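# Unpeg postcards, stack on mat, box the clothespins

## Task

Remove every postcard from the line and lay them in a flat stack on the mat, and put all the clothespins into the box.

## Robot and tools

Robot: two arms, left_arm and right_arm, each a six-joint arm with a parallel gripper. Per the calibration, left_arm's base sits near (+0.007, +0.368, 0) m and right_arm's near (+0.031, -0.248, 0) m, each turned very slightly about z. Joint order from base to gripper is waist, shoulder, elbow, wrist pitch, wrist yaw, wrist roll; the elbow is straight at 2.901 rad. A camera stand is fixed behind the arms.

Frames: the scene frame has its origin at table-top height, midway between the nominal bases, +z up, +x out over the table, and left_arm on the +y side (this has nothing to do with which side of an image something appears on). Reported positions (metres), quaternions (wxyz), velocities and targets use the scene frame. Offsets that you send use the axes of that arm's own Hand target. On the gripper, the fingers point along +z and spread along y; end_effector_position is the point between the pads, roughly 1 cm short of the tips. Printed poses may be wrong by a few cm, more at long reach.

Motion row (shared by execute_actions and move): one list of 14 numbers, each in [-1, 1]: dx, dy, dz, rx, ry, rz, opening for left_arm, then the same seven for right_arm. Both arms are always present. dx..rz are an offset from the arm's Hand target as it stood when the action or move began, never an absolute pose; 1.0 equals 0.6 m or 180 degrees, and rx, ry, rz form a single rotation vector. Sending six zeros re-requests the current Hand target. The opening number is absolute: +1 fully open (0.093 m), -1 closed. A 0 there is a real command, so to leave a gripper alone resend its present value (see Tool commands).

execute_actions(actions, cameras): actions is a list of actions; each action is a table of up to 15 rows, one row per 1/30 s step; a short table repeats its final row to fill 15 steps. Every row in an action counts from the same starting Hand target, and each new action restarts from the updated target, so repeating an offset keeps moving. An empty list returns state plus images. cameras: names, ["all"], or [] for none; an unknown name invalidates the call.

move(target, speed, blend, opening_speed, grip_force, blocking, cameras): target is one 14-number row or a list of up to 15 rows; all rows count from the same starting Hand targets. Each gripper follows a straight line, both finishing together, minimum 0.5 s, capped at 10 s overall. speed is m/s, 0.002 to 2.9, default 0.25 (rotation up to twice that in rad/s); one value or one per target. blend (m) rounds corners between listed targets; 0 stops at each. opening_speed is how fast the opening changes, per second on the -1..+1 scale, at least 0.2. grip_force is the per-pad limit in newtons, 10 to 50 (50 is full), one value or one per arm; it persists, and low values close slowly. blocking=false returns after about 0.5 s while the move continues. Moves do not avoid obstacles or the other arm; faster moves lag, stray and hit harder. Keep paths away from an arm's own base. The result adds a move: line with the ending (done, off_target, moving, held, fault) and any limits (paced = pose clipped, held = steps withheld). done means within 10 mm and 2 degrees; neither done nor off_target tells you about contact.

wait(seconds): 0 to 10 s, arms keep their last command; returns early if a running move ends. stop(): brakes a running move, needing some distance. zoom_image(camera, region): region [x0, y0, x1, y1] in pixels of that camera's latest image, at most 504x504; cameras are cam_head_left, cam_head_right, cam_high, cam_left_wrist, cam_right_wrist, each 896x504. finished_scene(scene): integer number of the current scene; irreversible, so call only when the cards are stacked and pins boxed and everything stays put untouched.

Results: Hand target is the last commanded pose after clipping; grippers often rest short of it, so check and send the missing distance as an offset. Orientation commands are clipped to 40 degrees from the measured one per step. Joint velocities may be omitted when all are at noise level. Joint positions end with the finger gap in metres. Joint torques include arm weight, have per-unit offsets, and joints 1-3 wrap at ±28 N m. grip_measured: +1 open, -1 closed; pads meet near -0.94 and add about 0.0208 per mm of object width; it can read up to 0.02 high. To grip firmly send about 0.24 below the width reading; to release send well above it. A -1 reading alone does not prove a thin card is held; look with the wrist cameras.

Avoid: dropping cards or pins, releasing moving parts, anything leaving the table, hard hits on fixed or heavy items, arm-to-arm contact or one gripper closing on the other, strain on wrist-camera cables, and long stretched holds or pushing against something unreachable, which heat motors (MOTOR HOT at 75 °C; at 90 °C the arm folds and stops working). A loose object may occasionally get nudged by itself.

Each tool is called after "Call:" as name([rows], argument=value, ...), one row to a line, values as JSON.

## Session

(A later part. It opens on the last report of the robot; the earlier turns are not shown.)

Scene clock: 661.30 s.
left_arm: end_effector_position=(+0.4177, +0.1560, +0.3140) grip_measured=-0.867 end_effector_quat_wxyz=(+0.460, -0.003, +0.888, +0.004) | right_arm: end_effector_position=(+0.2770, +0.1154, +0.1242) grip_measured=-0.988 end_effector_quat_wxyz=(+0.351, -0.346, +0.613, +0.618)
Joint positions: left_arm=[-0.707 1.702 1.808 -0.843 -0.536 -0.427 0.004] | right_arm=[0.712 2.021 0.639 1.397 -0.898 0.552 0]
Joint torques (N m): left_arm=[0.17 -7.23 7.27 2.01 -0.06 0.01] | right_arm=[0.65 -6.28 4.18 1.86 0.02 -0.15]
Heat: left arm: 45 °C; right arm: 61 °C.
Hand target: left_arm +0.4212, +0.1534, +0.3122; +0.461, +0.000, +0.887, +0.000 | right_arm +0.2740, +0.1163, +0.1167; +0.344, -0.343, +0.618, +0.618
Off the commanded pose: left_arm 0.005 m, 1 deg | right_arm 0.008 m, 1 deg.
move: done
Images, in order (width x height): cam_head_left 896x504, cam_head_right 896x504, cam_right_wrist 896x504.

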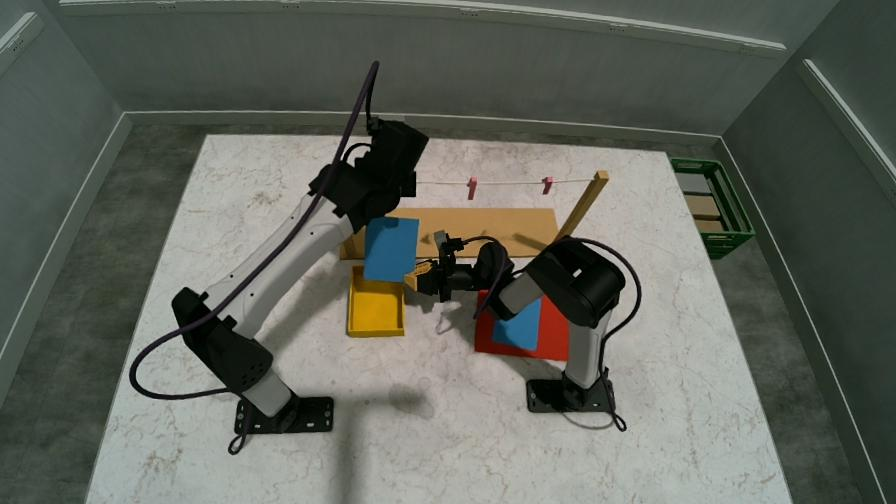

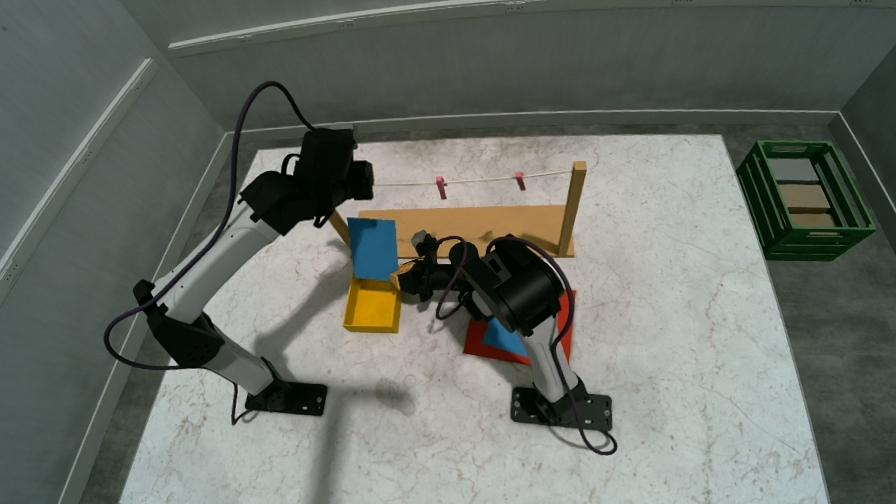

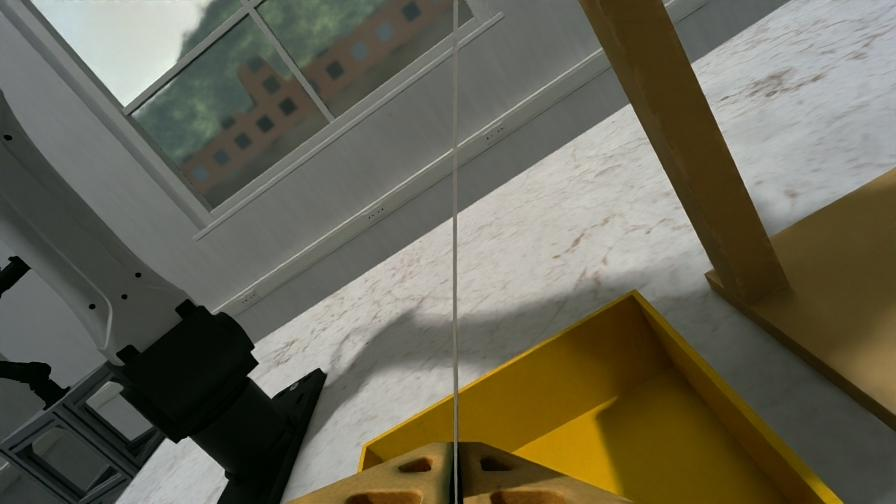

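Call:
move([
  [0,0,0,0,0,0,0.1,0,0,0,0,0,0,-1],
  [0,0,-0.16,0,0,0,0.1,0,0,0,0,0,0,-1],
  [0,0.23,-0.24,0,0,0,0.1,0,0,0,0,0,0,-1],
], speed=0.1, opening_speed=0.6, cameras=["cam_left_wrist","cam_head_left"])

Scene clock: 669.57 s.
left_arm: end_effector_position=(+0.3069, +0.2904, +0.3986) grip_measured=+0.098 end_effector_quat_wxyz=(+0.469, -0.007, +0.883, -0.001) | right_arm: end_effector_position=(+0.2771, +0.1154, +0.1243) grip_measured=-0.988 end_effector_quat_wxyz=(+0.351, -0.346, +0.613, +0.618)
Joint positions: left_arm=[-0.498 1.25 1.769 -1.168 -0.378 -0.282 0.05] | right_arm=[0.712 2.021 0.639 1.397 -0.898 0.552 0]
Joint torques (N m): left_arm=[0.31 -3.26 5.81 1.83 0.07 0.04] | right_arm=[0.59 -6.31 4.14 1.84 0.01 -0.14]
Heat: left arm: 45 °C; right arm: 60 °C.
Hand target: left_arm +0.3033, +0.2915, +0.3949; +0.461, +0.000, +0.887, +0.000 | right_arm +0.2741, +0.1163, +0.1167; +0.344, -0.343, +0.618, +0.618
Off the commanded pose: left_arm 0.005 m, 1 deg | right_arm 0.008 m, 1 deg.
move: done
Images, in order (width x height): cam_head_left 896x504, cam_left_wrist 896x504.

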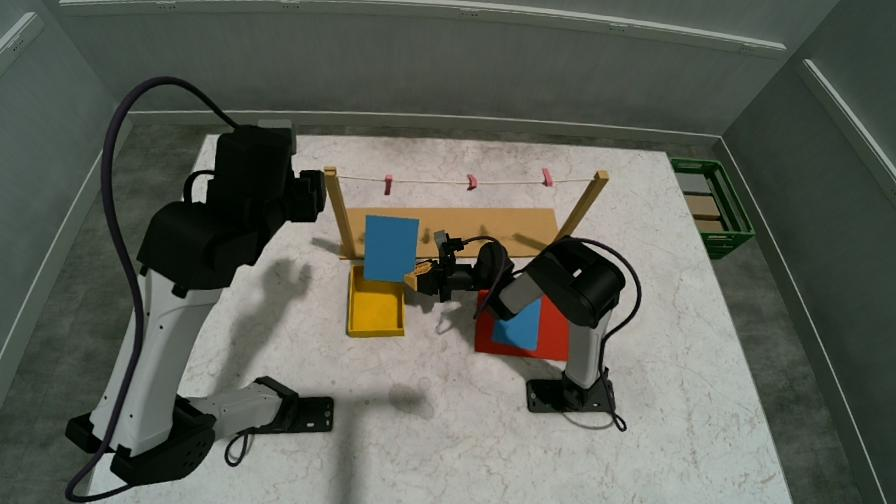

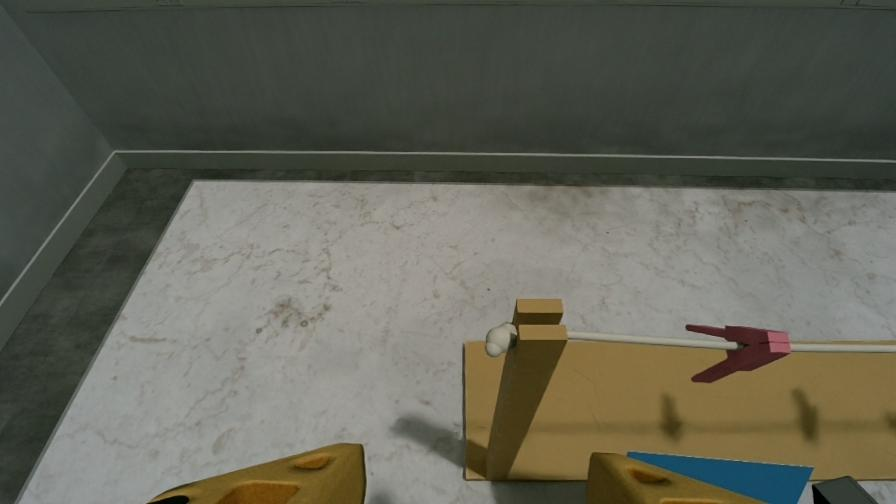

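Call:
move([
  [0,0,0,0,0,0,0.1,-0.0636,0.0397,0,0,0,0,-1],
  [0,0,0,0,0,0,0.1,0.0033,0.1493,-0.1507,0,0,0,-1],
], speed=0.1, blend=0.02, cameras=["cam_head_left","cam_head_right","cam_right_wrist"])

Scene clock: 687.53 s.
left_arm: end_effector_position=(+0.3069, +0.2903, +0.3986) grip_measured=+0.098 end_effector_quat_wxyz=(+0.468, -0.007, +0.883, -0.001) | right_arm: end_effector_position=(+0.1990, +0.0290, +0.1602) grip_measured=-0.988 end_effector_quat_wxyz=(+0.345, -0.342, +0.620, +0.616)
Joint positions: left_arm=[-0.498 1.25 1.769 -1.168 -0.377 -0.282 0.05] | right_arm=[0.617 1.472 0.209 1.26 -0.99 0.553 0]
Joint torques (N m): left_arm=[0.34 -3.22 5.76 1.82 0.07 0.04] | right_arm=[-0.59 -5.31 4.78 1.64 -0.15 -0.15]
Heat: left arm: 46 °C; right arm: 59 °C.
Hand target: left_arm +0.3033, +0.2914, +0.3949; +0.461, +0.000, +0.887, +0.000 | right_arm +0.1967, +0.0260, +0.1622; +0.344, -0.343, +0.618, +0.618
Off the commanded pose: left_arm 0.005 m, 1 deg | right_arm 0.004 m, 0 deg.
move: done
Images, in order (width x height): cam_head_left 896x504, cam_head_right 896x504, cam_right_wrist 896x504.

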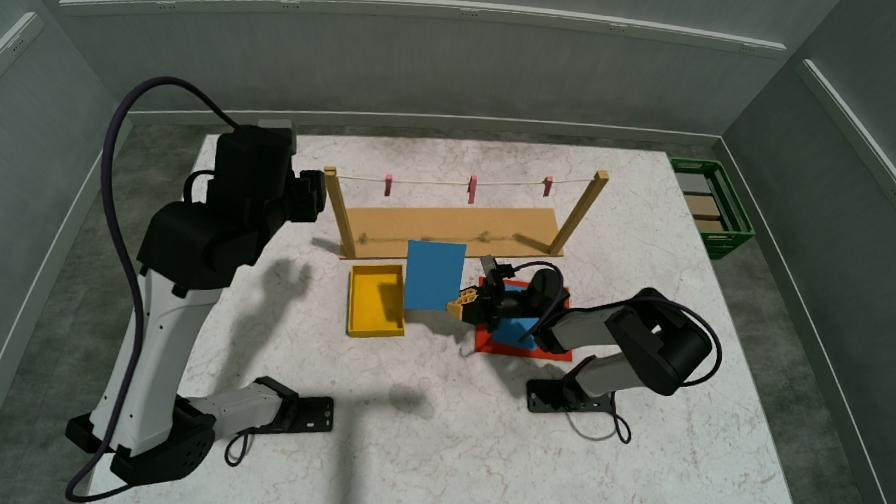

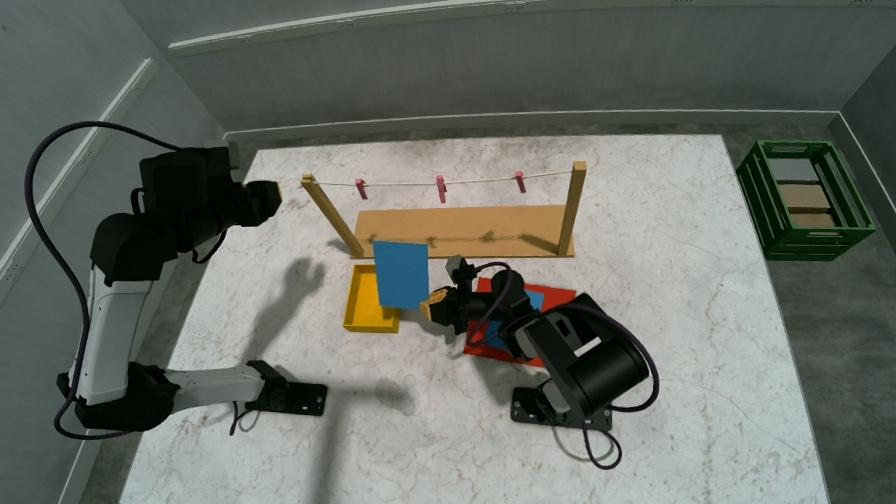

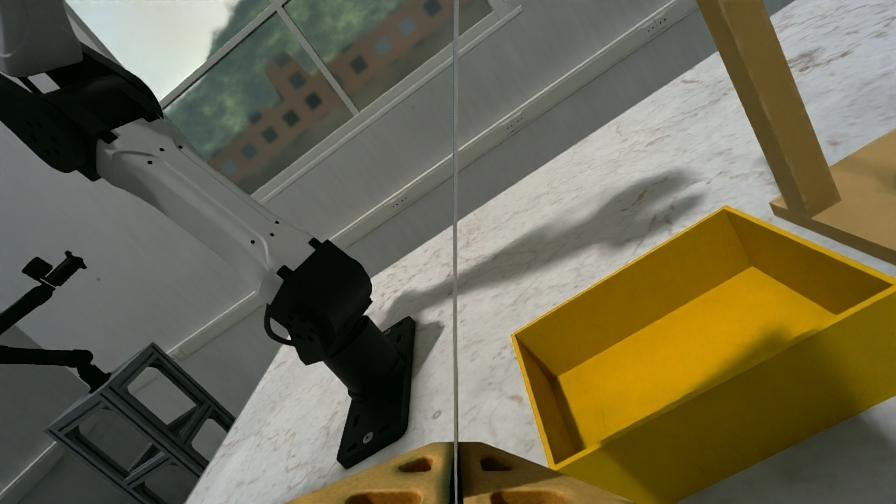

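Call:
move([
  [0.0615,-0.2167,-0.0443,0.2494,-0.0067,0.007,0.5,0,0,0,0,0,0,-1],
  [0.0966,-0.3425,0.0375,0.4988,-0.0133,0.014,0.5,0,0,0,0,0,0,-1],
], speed=0.12, blend=0.03, cameras=["cam_head_left","cam_head_right","cam_left_wrist"])

Scene clock: 700.83 s.
left_arm: end_effector_position=(+0.2886, +0.0874, +0.3393) grip_measured=+0.498 end_effector_quat_wxyz=(+0.350, +0.341, +0.621, -0.613) | right_arm: end_effector_position=(+0.1989, +0.0290, +0.1602) grip_measured=-0.988 end_effector_quat_wxyz=(+0.345, -0.342, +0.620, +0.616)
Joint positions: left_arm=[-0.425 1.404 1.033 0.359 1.172 -0.539 0.069] | right_arm=[0.617 1.472 0.209 1.26 -0.991 0.553 0]
Joint torques (N m): left_arm=[-0.21 -4.33 7.3 1.96 0.25 -0.09] | right_arm=[-0.62 -5.34 4.75 1.63 -0.17 -0.13]
Heat: left arm: 47 °C; right arm: 58 °C.
Hand target: left_arm +0.2886, +0.0859, +0.3345; +0.344, +0.343, +0.620, -0.617 | right_arm +0.1967, +0.0260, +0.1622; +0.344, -0.343, +0.618, +0.618
Off the commanded pose: left_arm 0.005 m, 1 deg | right_arm 0.004 m, 0 deg.
move: done
Images, in order (width x height): cam_head_left 896x504, cam_head_right 896x504, cam_left_wrist 896x504.

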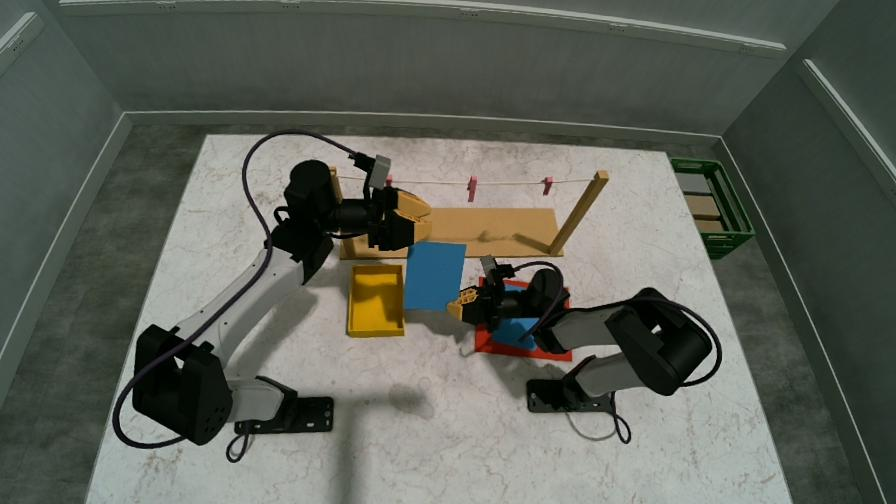

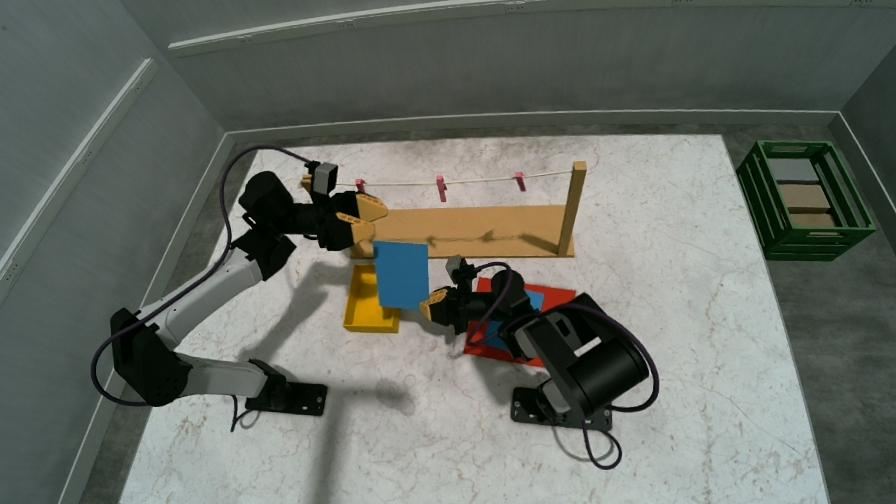

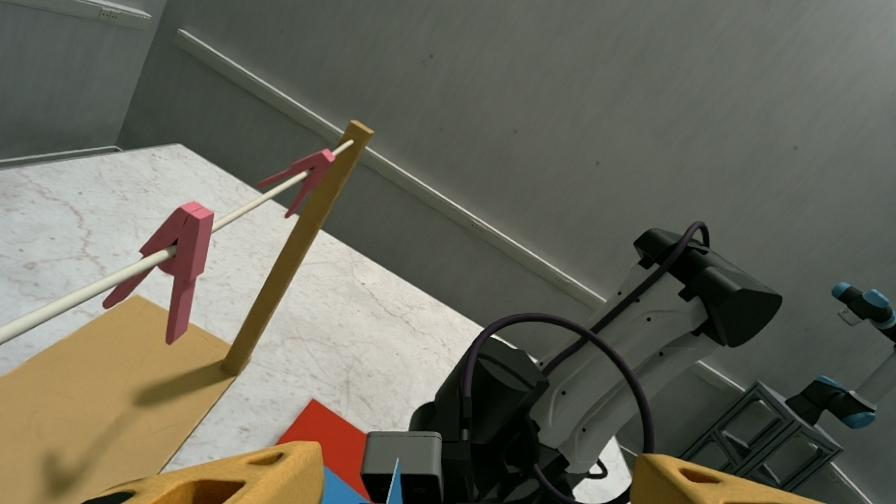

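Call:
move(target=[0.133,0.055,0,0,0,0,0.5,0,0,0,0,0,0,-1], speed=0.08, cameras=["cam_head_left","cam_head_right","cam_left_wrist","cam_right_wrist"])

Scene clock: 707.73 s.
left_arm: end_effector_position=(+0.2739, +0.0878, +0.2546) grip_measured=+0.498 end_effector_quat_wxyz=(+0.346, +0.346, +0.618, -0.615) | right_arm: end_effector_position=(+0.1989, +0.0290, +0.1602) grip_measured=-0.988 end_effector_quat_wxyz=(+0.345, -0.342, +0.620, +0.616)
Joint positions: left_arm=[-0.44 1.469 0.731 0.73 1.172 -0.541 0.069] | right_arm=[0.617 1.472 0.209 1.26 -0.991 0.553 0]
Joint torques (N m): left_arm=[-0.5 -4.14 6.64 2 0.06 -0.11] | right_arm=[-0.59 -5.34 4.77 1.64 -0.17 -0.13]
Heat: left arm: 46 °C; right arm: 58 °C.
Hand target: left_arm +0.2744, +0.0861, +0.2495; +0.344, +0.343, +0.619, -0.617 | right_arm +0.1967, +0.0260, +0.1622; +0.344, -0.343, +0.618, +0.618
Off the commanded pose: left_arm 0.006 m, 0 deg | right_arm 0.004 m, 0 deg.
move: done
Images, in order (width x height): cam_head_left 896x504, cam_head_right 896x504, cam_left_wrist 896x504, cam_right_wrist 896x504.

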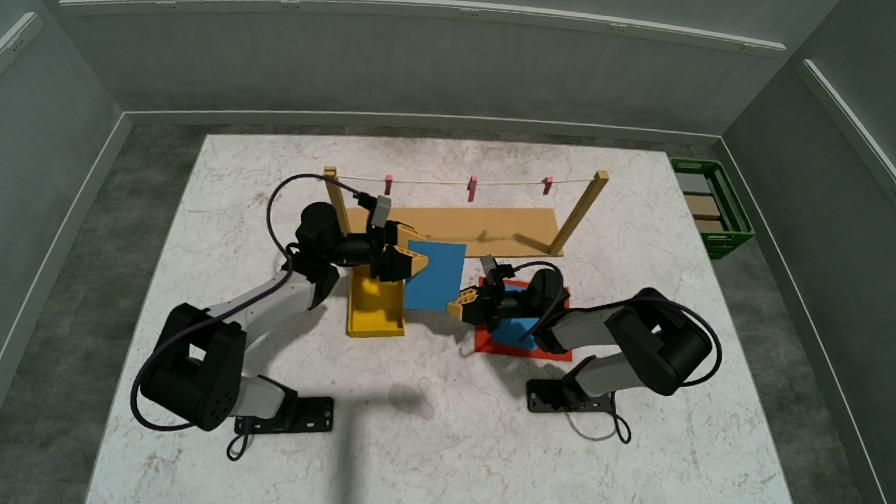

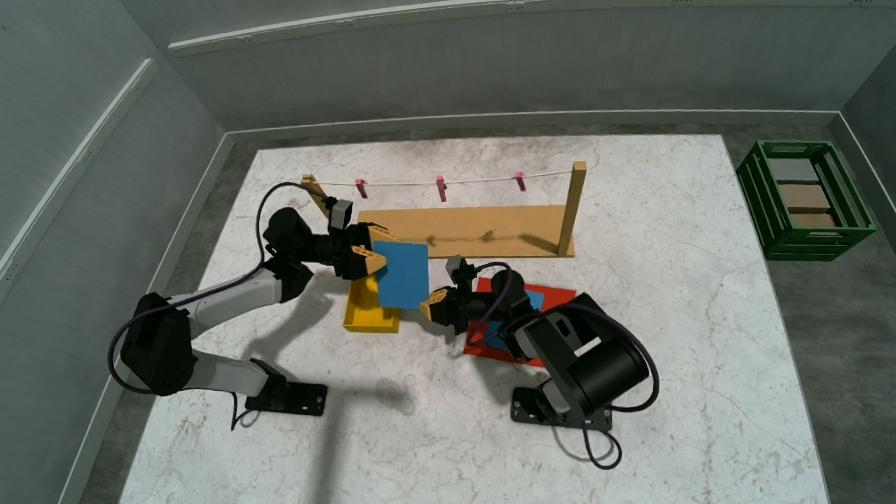

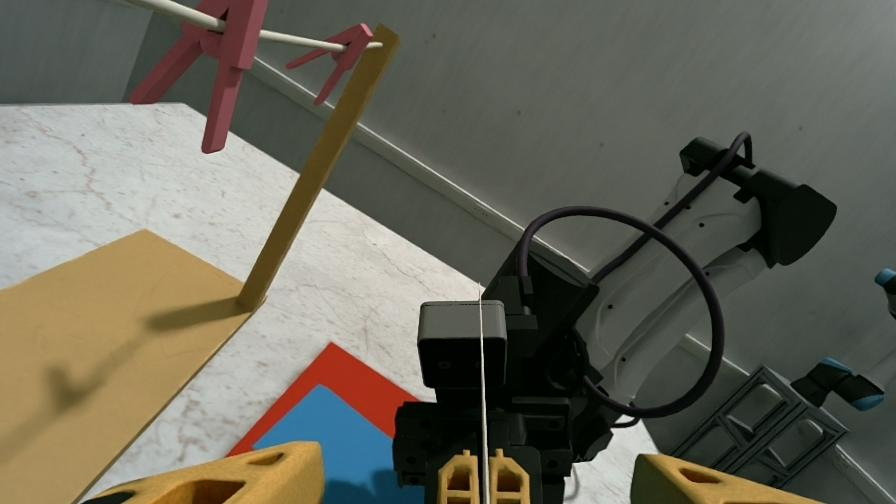

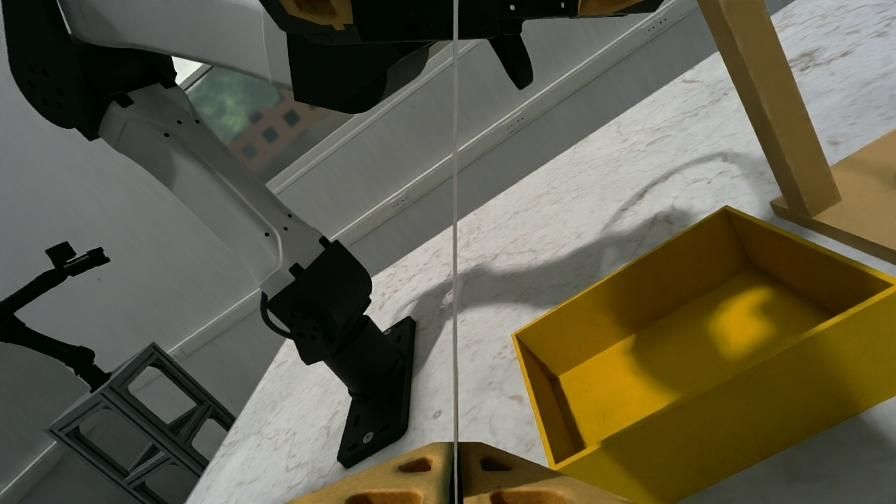

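Call:
move(target=[0.182,-0.001,0,0,0,0,0.5,0,0,0,0,0,0,-1], speed=0.06, cameras=["cam_head_left","cam_left_wrist","cam_right_wrist"])

Scene clock: 713.37 s.
left_arm: end_effector_position=(+0.2152, +0.0869, +0.1595) grip_measured=+0.498 end_effector_quat_wxyz=(+0.340, +0.349, +0.617, -0.618) | right_arm: end_effector_position=(+0.1989, +0.0290, +0.1602) grip_measured=-0.988 end_effector_quat_wxyz=(+0.345, -0.342, +0.620, +0.616)
Joint positions: left_arm=[-0.535 1.623 0.355 1.257 1.09 -0.543 0.069] | right_arm=[0.617 1.472 0.209 1.26 -0.991 0.553 0]
Joint torques (N m): left_arm=[-0.5 -3.69 4.81 2.05 -0.08 -0.1] | right_arm=[-0.61 -5.33 4.74 1.63 -0.17 -0.14]
Heat: left arm: 46 °C; right arm: 57 °C.
Hand target: left_arm +0.2162, +0.0863, +0.1570; +0.344, +0.343, +0.619, -0.617 | right_arm +0.1967, +0.0260, +0.1622; +0.344, -0.343, +0.618, +0.618
Off the commanded pose: left_arm 0.003 m, 1 deg | right_arm 0.004 m, 0 deg.
move: done
Images, in order (width x height): cam_head_left 896x504, cam_left_wrist 896x504, cam_right_wrist 896x504.

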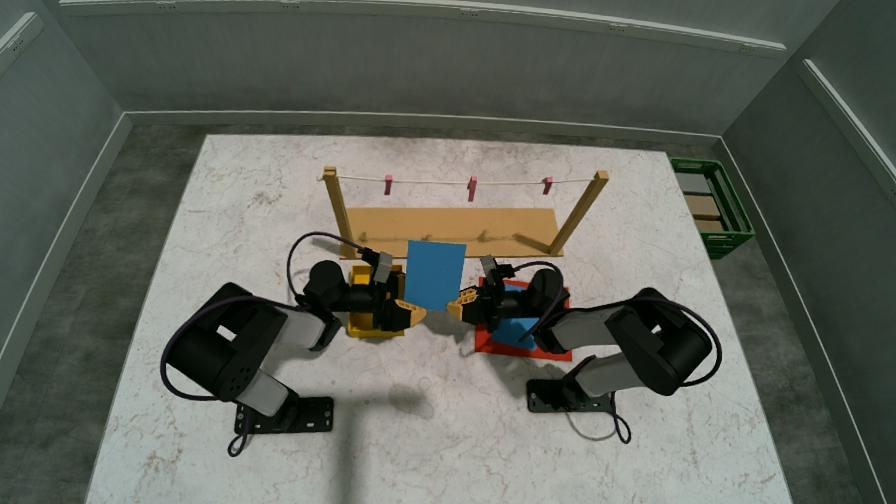

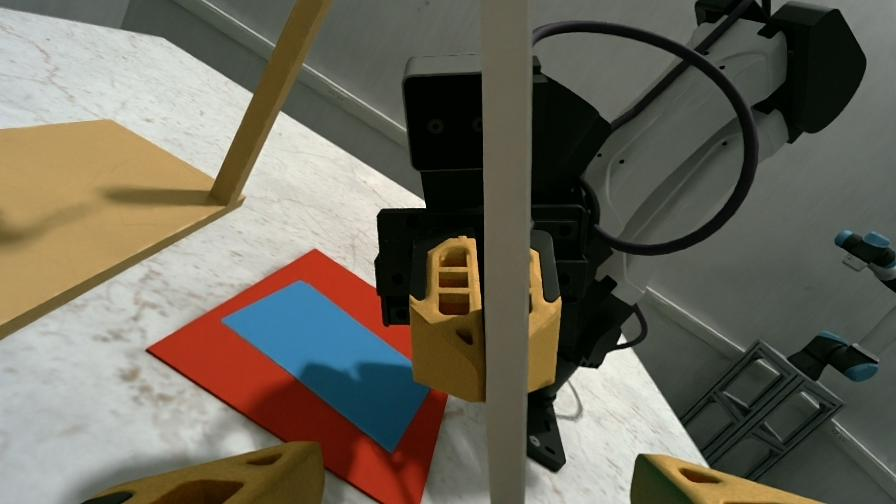

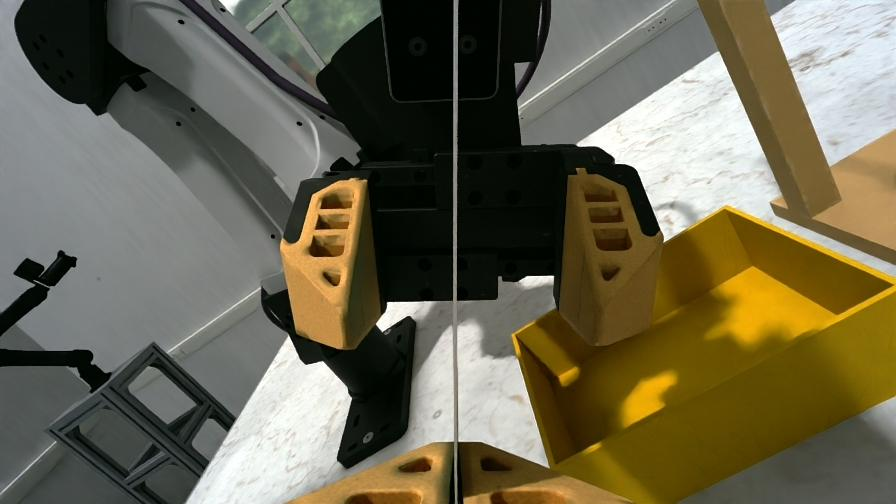

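Call:
move(target=[0,0,0,0,0,0,-1,0,0,0,0,0,0,-1], opening_speed=0.5, cameras=["cam_left_wrist","cam_right_wrist"])

Scene clock: 720.57 s.
left_arm: end_effector_position=(+0.2149, +0.0864, +0.1608) grip_measured=-0.971 end_effector_quat_wxyz=(+0.340, +0.348, +0.616, -0.619) | right_arm: end_effector_position=(+0.1997, +0.0286, +0.1597) grip_measured=-0.988 end_effector_quat_wxyz=(+0.345, -0.341, +0.621, +0.616)
Joint positions: left_arm=[-0.537 1.623 0.355 1.266 1.088 -0.552 0] | right_arm=[0.614 1.472 0.209 1.257 -0.99 0.553 0]
Joint torques (N m): left_arm=[-0.29 -3.67 4.74 1.99 -0.07 -0.02] | right_arm=[-0.44 -5.34 4.78 1.67 -0.17 -0.14]
Heat: left arm: 46 °C; right arm: 57 °C.
Hand target: left_arm +0.2161, +0.0862, +0.1570; +0.344, +0.343, +0.619, -0.617 | right_arm +0.1968, +0.0260, +0.1622; +0.344, -0.343, +0.618, +0.618
Off the commanded pose: left_arm 0.004 m, 1 deg | right_arm 0.005 m, 1 deg.
move: done
Images, in order (width x height): cam_left_wrist 896x504, cam_right_wrist 896x504.

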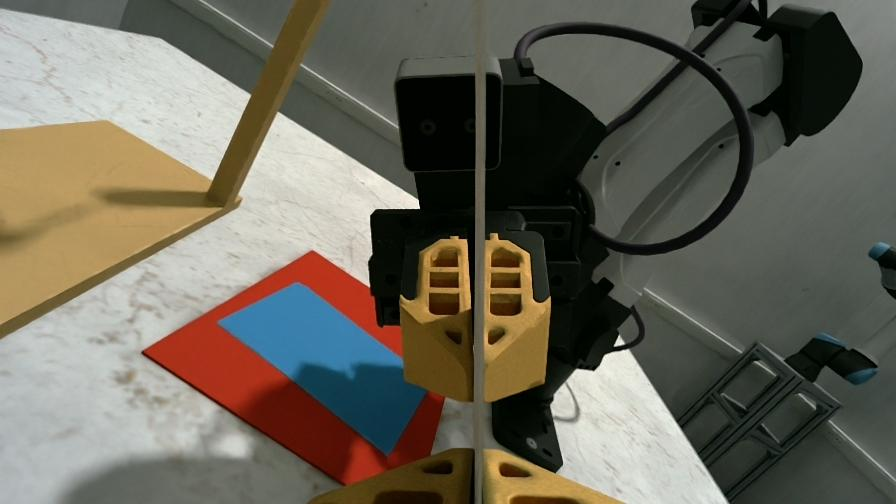

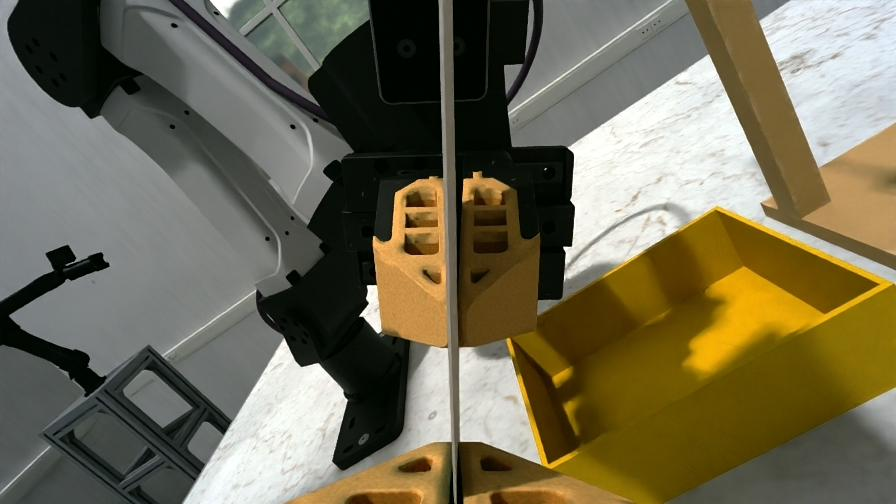

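Call:
move([
  [0,0,0,0,0,0,-1,0,0,0,0,0,0,-0.3],
  [0,0,0,0,0,0,-1,0,0,-0.12,0,0,0,-0.3],
], speed=0.08, opening_speed=0.4, cameras=["cam_left_wrist","cam_right_wrist","cam_head_left"])

Scene clock: 730.67 s.
left_arm: end_effector_position=(+0.2149, +0.0864, +0.1608) grip_measured=-0.971 end_effector_quat_wxyz=(+0.340, +0.348, +0.616, -0.619) | right_arm: end_effector_position=(+0.1999, -0.0444, +0.1621) grip_measured=-0.302 end_effector_quat_wxyz=(+0.347, -0.342, +0.618, +0.617)
Joint positions: left_arm=[-0.537 1.623 0.355 1.266 1.088 -0.553 0] | right_arm=[0.247 1.328 0.111 1.23 -1.359 0.566 0.031]
Joint torques (N m): left_arm=[-0.32 -3.63 4.72 1.97 -0.08 -0.01] | right_arm=[-0.44 -3.64 4.81 1.38 -0.16 -0.16]
Heat: left arm: 46 °C; right arm: 57 °C.
Hand target: left_arm +0.2161, +0.0862, +0.1570; +0.344, +0.343, +0.619, -0.617 | right_arm +0.1967, -0.0460, +0.1622; +0.344, -0.343, +0.618, +0.618
Off the commanded pose: left_arm 0.004 m, 1 deg | right_arm 0.004 m, 0 deg.
move: done
Images, in order (width x height): cam_head_left 896x504, cam_left_wrist 896x504, cam_right_wrist 896x504.

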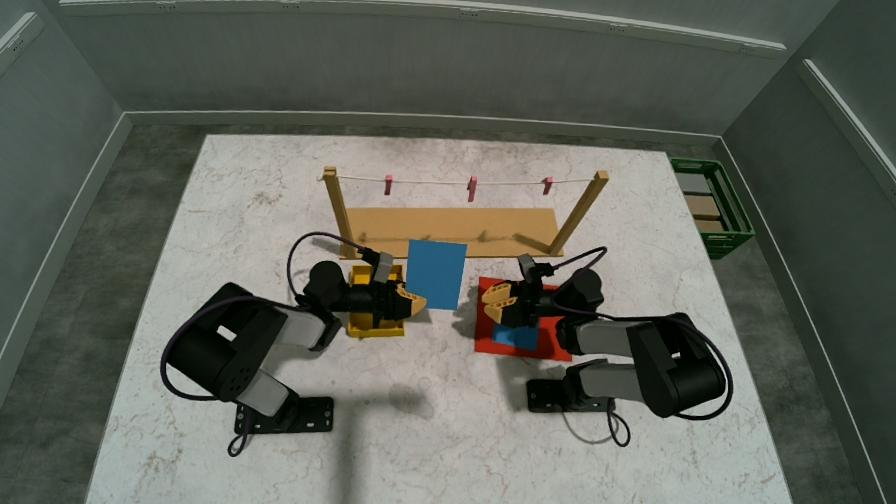

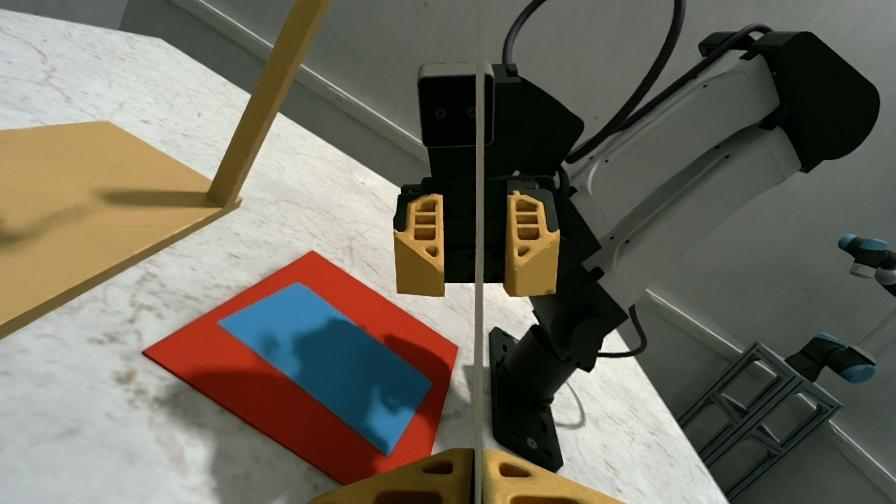

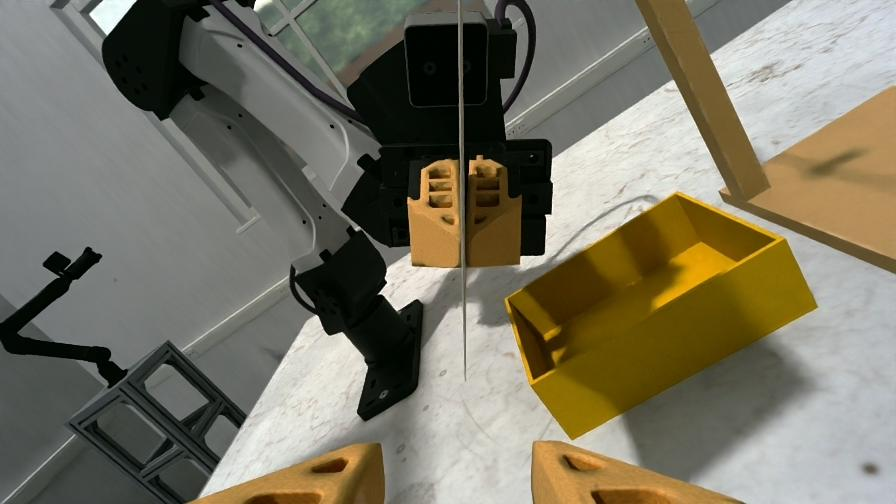

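Call:
move([
  [0,0,0,0,0,0,-1,-0.284,0.0728,-0.2233,0.2499,0.007,0.0066,-0.3],
  [0,0,0,0,0,0,-1,-0.402,0.009,-0.44,0.4997,0.0139,0.0132,0.1],
], speed=0.15, blend=0.04, cameras=["cam_head_left"])

Scene clock: 739.83 s.
left_arm: end_effector_position=(+0.2149, +0.0864, +0.1608) grip_measured=-0.971 end_effector_quat_wxyz=(+0.340, +0.348, +0.616, -0.619) | right_arm: end_effector_position=(+0.3150, -0.3099, +0.3608) grip_measured=+0.098 end_effector_quat_wxyz=(+0.452, +0.000, +0.892, +0.004)
Joint positions: left_arm=[-0.537 1.623 0.355 1.266 1.088 -0.553 0] | right_arm=[-0.362 1.12 1.544 -1.098 -0.33 -0.245 0.05]
Joint torques (N m): left_arm=[-0.34 -3.62 4.74 1.98 -0.08 -0.01] | right_arm=[0.66 -0.99 9.51 1.79 -0.09 -0.05]
Heat: left arm: 45 °C; right arm: 58 °C.
Hand target: left_arm +0.2161, +0.0862, +0.1570; +0.344, +0.343, +0.619, -0.617 | right_arm +0.3190, -0.3104, +0.3696; +0.462, +0.000, +0.887, +0.000
Off the commanded pose: left_arm 0.004 m, 1 deg | right_arm 0.010 m, 1 deg.
move: done
Images, in order (width x height): cam_head_left 896x504.

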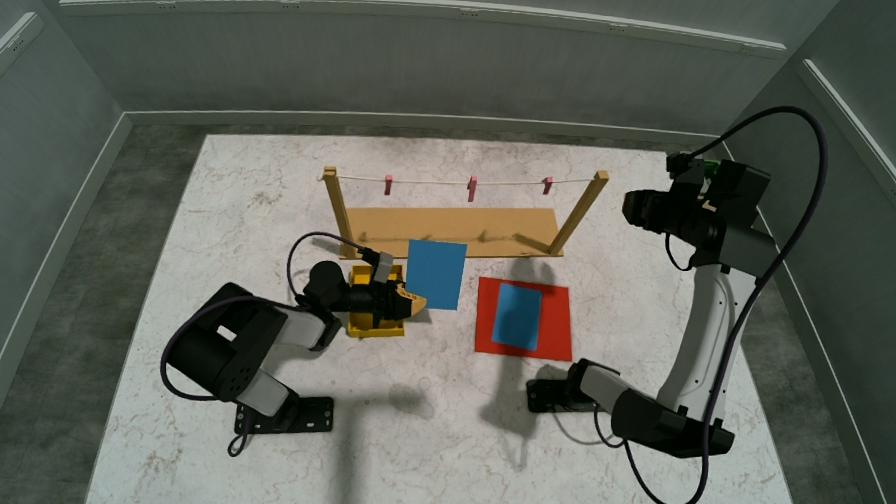

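Call:
move(target=[-0.0158,-0.111,0.3103,-0.2086,0.157,-0.2906,-1,0,0,0,0,0,0,0.1], speed=0.12, cameras=["cam_left_wrist","cam_head_left"])

Scene clock: 757.80 s.
left_arm: end_effector_position=(+0.1624, -0.0970, +0.2017) grip_measured=-0.972 end_effector_quat_wxyz=(-0.025, +0.060, +0.919, -0.389) | right_arm: end_effector_position=(+0.3150, -0.3099, +0.3608) grip_measured=+0.098 end_effector_quat_wxyz=(+0.452, +0.000, +0.892, +0.004)
Joint positions: left_arm=[-1.155 1.817 1.599 -0.643 0.409 -1.135 0] | right_arm=[-0.362 1.12 1.544 -1.098 -0.33 -0.245 0.05]
Joint torques (N m): left_arm=[-0.4 -7.42 10.24 1.56 0.07 -0.16] | right_arm=[0.66 -0.99 9.48 1.79 -0.1 -0.05]
Heat: left arm: 45 °C; right arm: 59 °C.
Hand target: left_arm +0.1651, -0.1001, +0.1996; -0.021, +0.052, +0.923, -0.381 | right_arm +0.3190, -0.3104, +0.3696; +0.462, +0.000, +0.887, +0.000
Off the commanded pose: left_arm 0.005 m, 1 deg | right_arm 0.010 m, 1 deg.
move: done
Images, in order (width x height): cam_head_left 896x504, cam_left_wrist 896x504.

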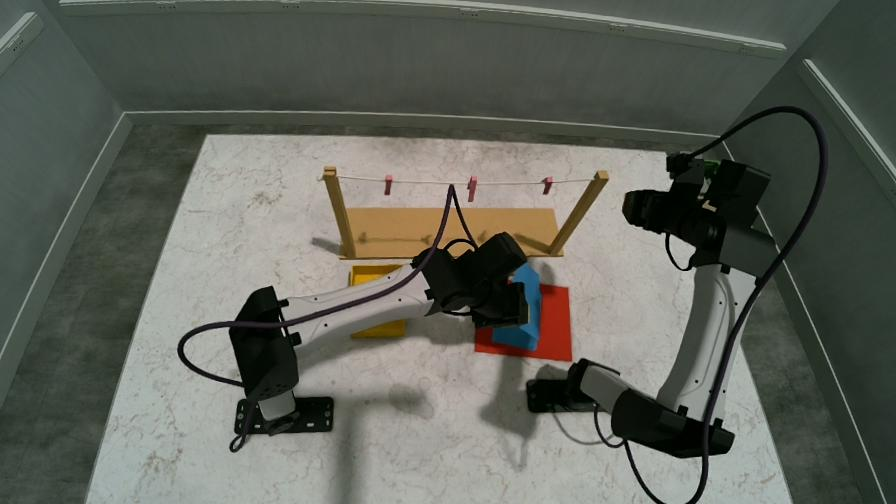

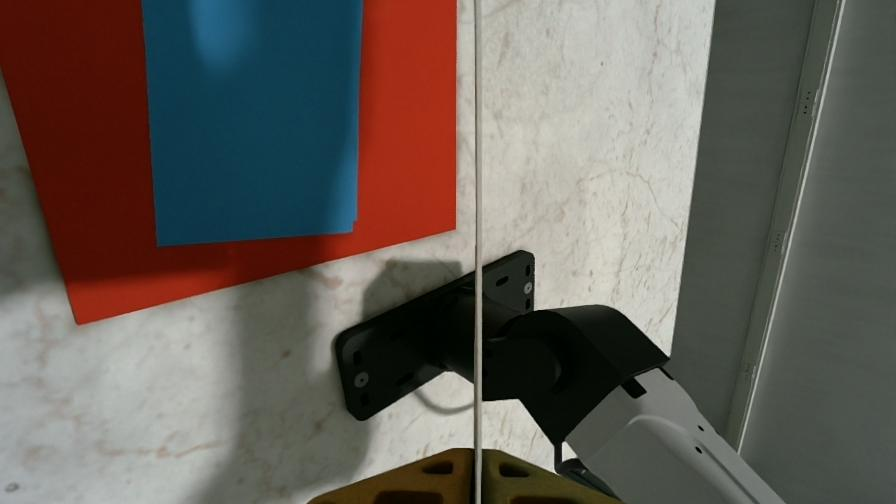

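Call:
move([
  [-0.0168,-0.0485,0.0483,0,0,0,-1,0,0,0,0,0,0,0.1],
  [-0.0168,0.0835,0.1802,0,0,0,-1,0,0,0,0,0,0,0.1],
  [-0.0168,0.1347,0.1967,0.072,0,0,-1,0,0,0,0,0,0,0.1],
  [-0.0168,0.160,0.2,0.139,0,0,-1,0,0,0,0,0,0,0.1],
], speed=[0.1,0.1,0.05,0.05], blend=[0.02,0.01,0.01,0], cameras=["cam_head_left","cam_head_right"])

Call:
zoom_image(camera="cam_head_left", region=[380, 240, 600, 380])

Call:
zoom_image(camera="cam_head_right", region=[430, 250, 650, 390])

Scene clock: 767.73 s.
left_arm: end_effector_position=(+0.1728, -0.1199, +0.0543) grip_measured=-0.972 end_effector_quat_wxyz=(-0.027, +0.050, +0.818, -0.573) | right_arm: end_effector_position=(+0.3150, -0.3099, +0.3608) grip_measured=+0.098 end_effector_quat_wxyz=(+0.452, +0.000, +0.892, +0.004)
Joint positions: left_arm=[-1.109 2.106 0.958 0.729 0.572 -1.321 0] | right_arm=[-0.362 1.12 1.544 -1.098 -0.33 -0.245 0.05]
Joint torques (N m): left_arm=[0.32 -8.01 5.55 2.28 0.32 -0.05] | right_arm=[0.66 -0.99 9.46 1.79 -0.09 -0.06]
Heat: left arm: 45 °C; right arm: 60 °C.
Hand target: left_arm +0.1733, -0.1181, +0.0470; -0.032, +0.046, +0.818, -0.572 | right_arm +0.3190, -0.3104, +0.3696; +0.462, +0.000, +0.887, +0.000
Off the commanded pose: left_arm 0.008 m, 1 deg | right_arm 0.010 m, 1 deg.
move: done
Images, in order (width x height): cam_head_left 896x504, cam_head_right 896x504.

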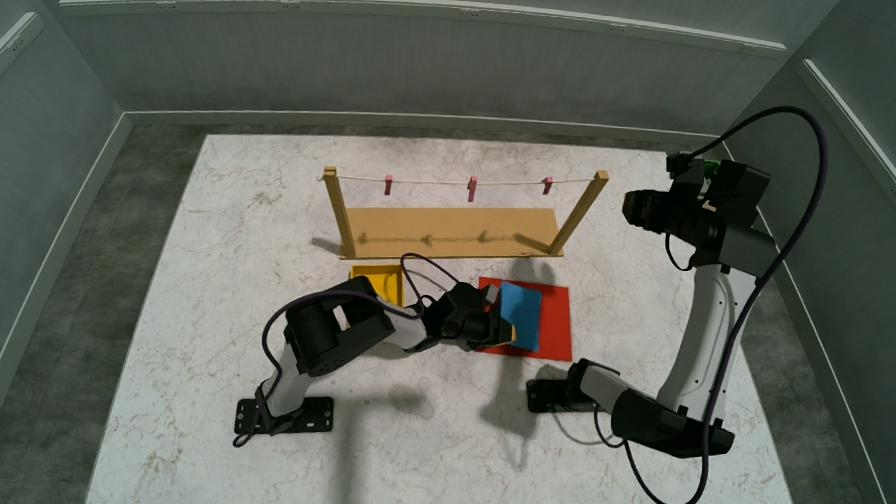

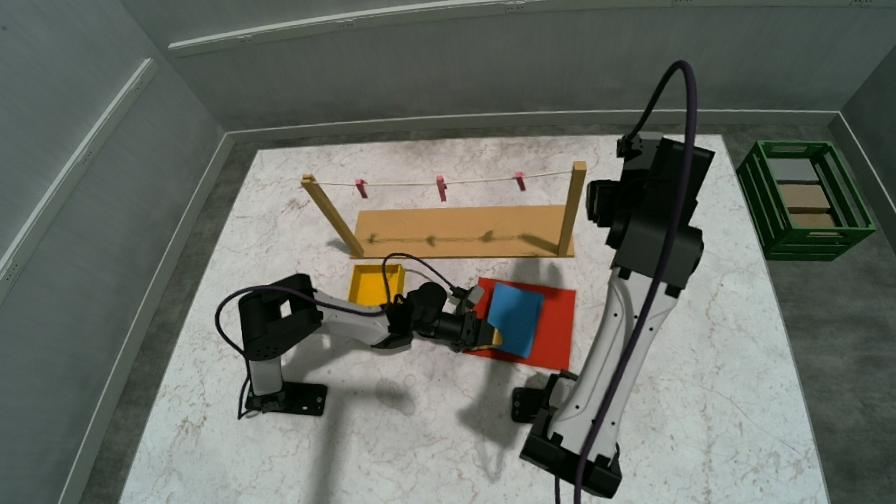

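Scaled by 2.291 from the camera's 896x504 image, which has a finer 1280x720 frame.

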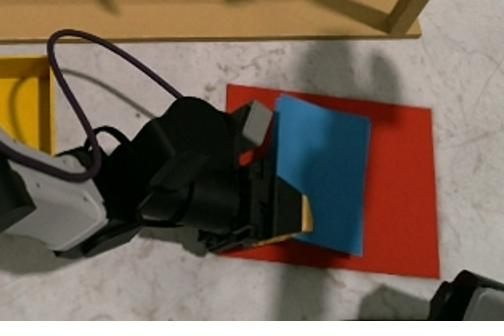

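Scaled by 2.291 from the camera's 896x504 image, which has a finer 1280x720 frame.

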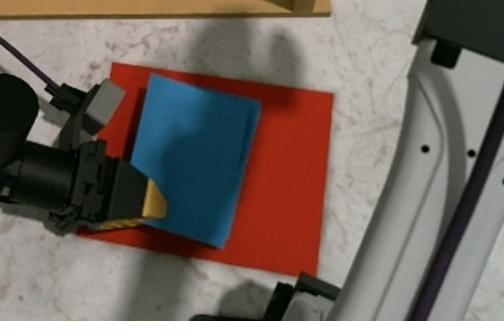

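Call:
zoom_image(camera="cam_head_right", region=[480, 270, 560, 370])

Call:
zoom_image(camera="cam_head_left", region=[480, 270, 560, 370])

Scaled by 5.040 from the camera's 896x504 image, which has a finer 1280x720 frame.

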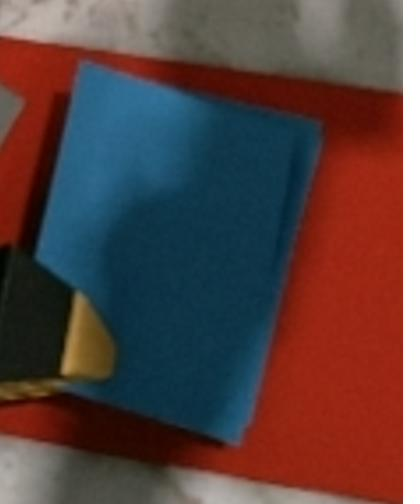

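Scaled by 5.040 from the camera's 896x504 image, which has a finer 1280x720 frame.

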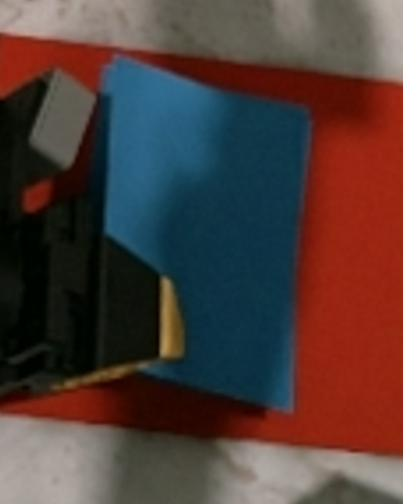

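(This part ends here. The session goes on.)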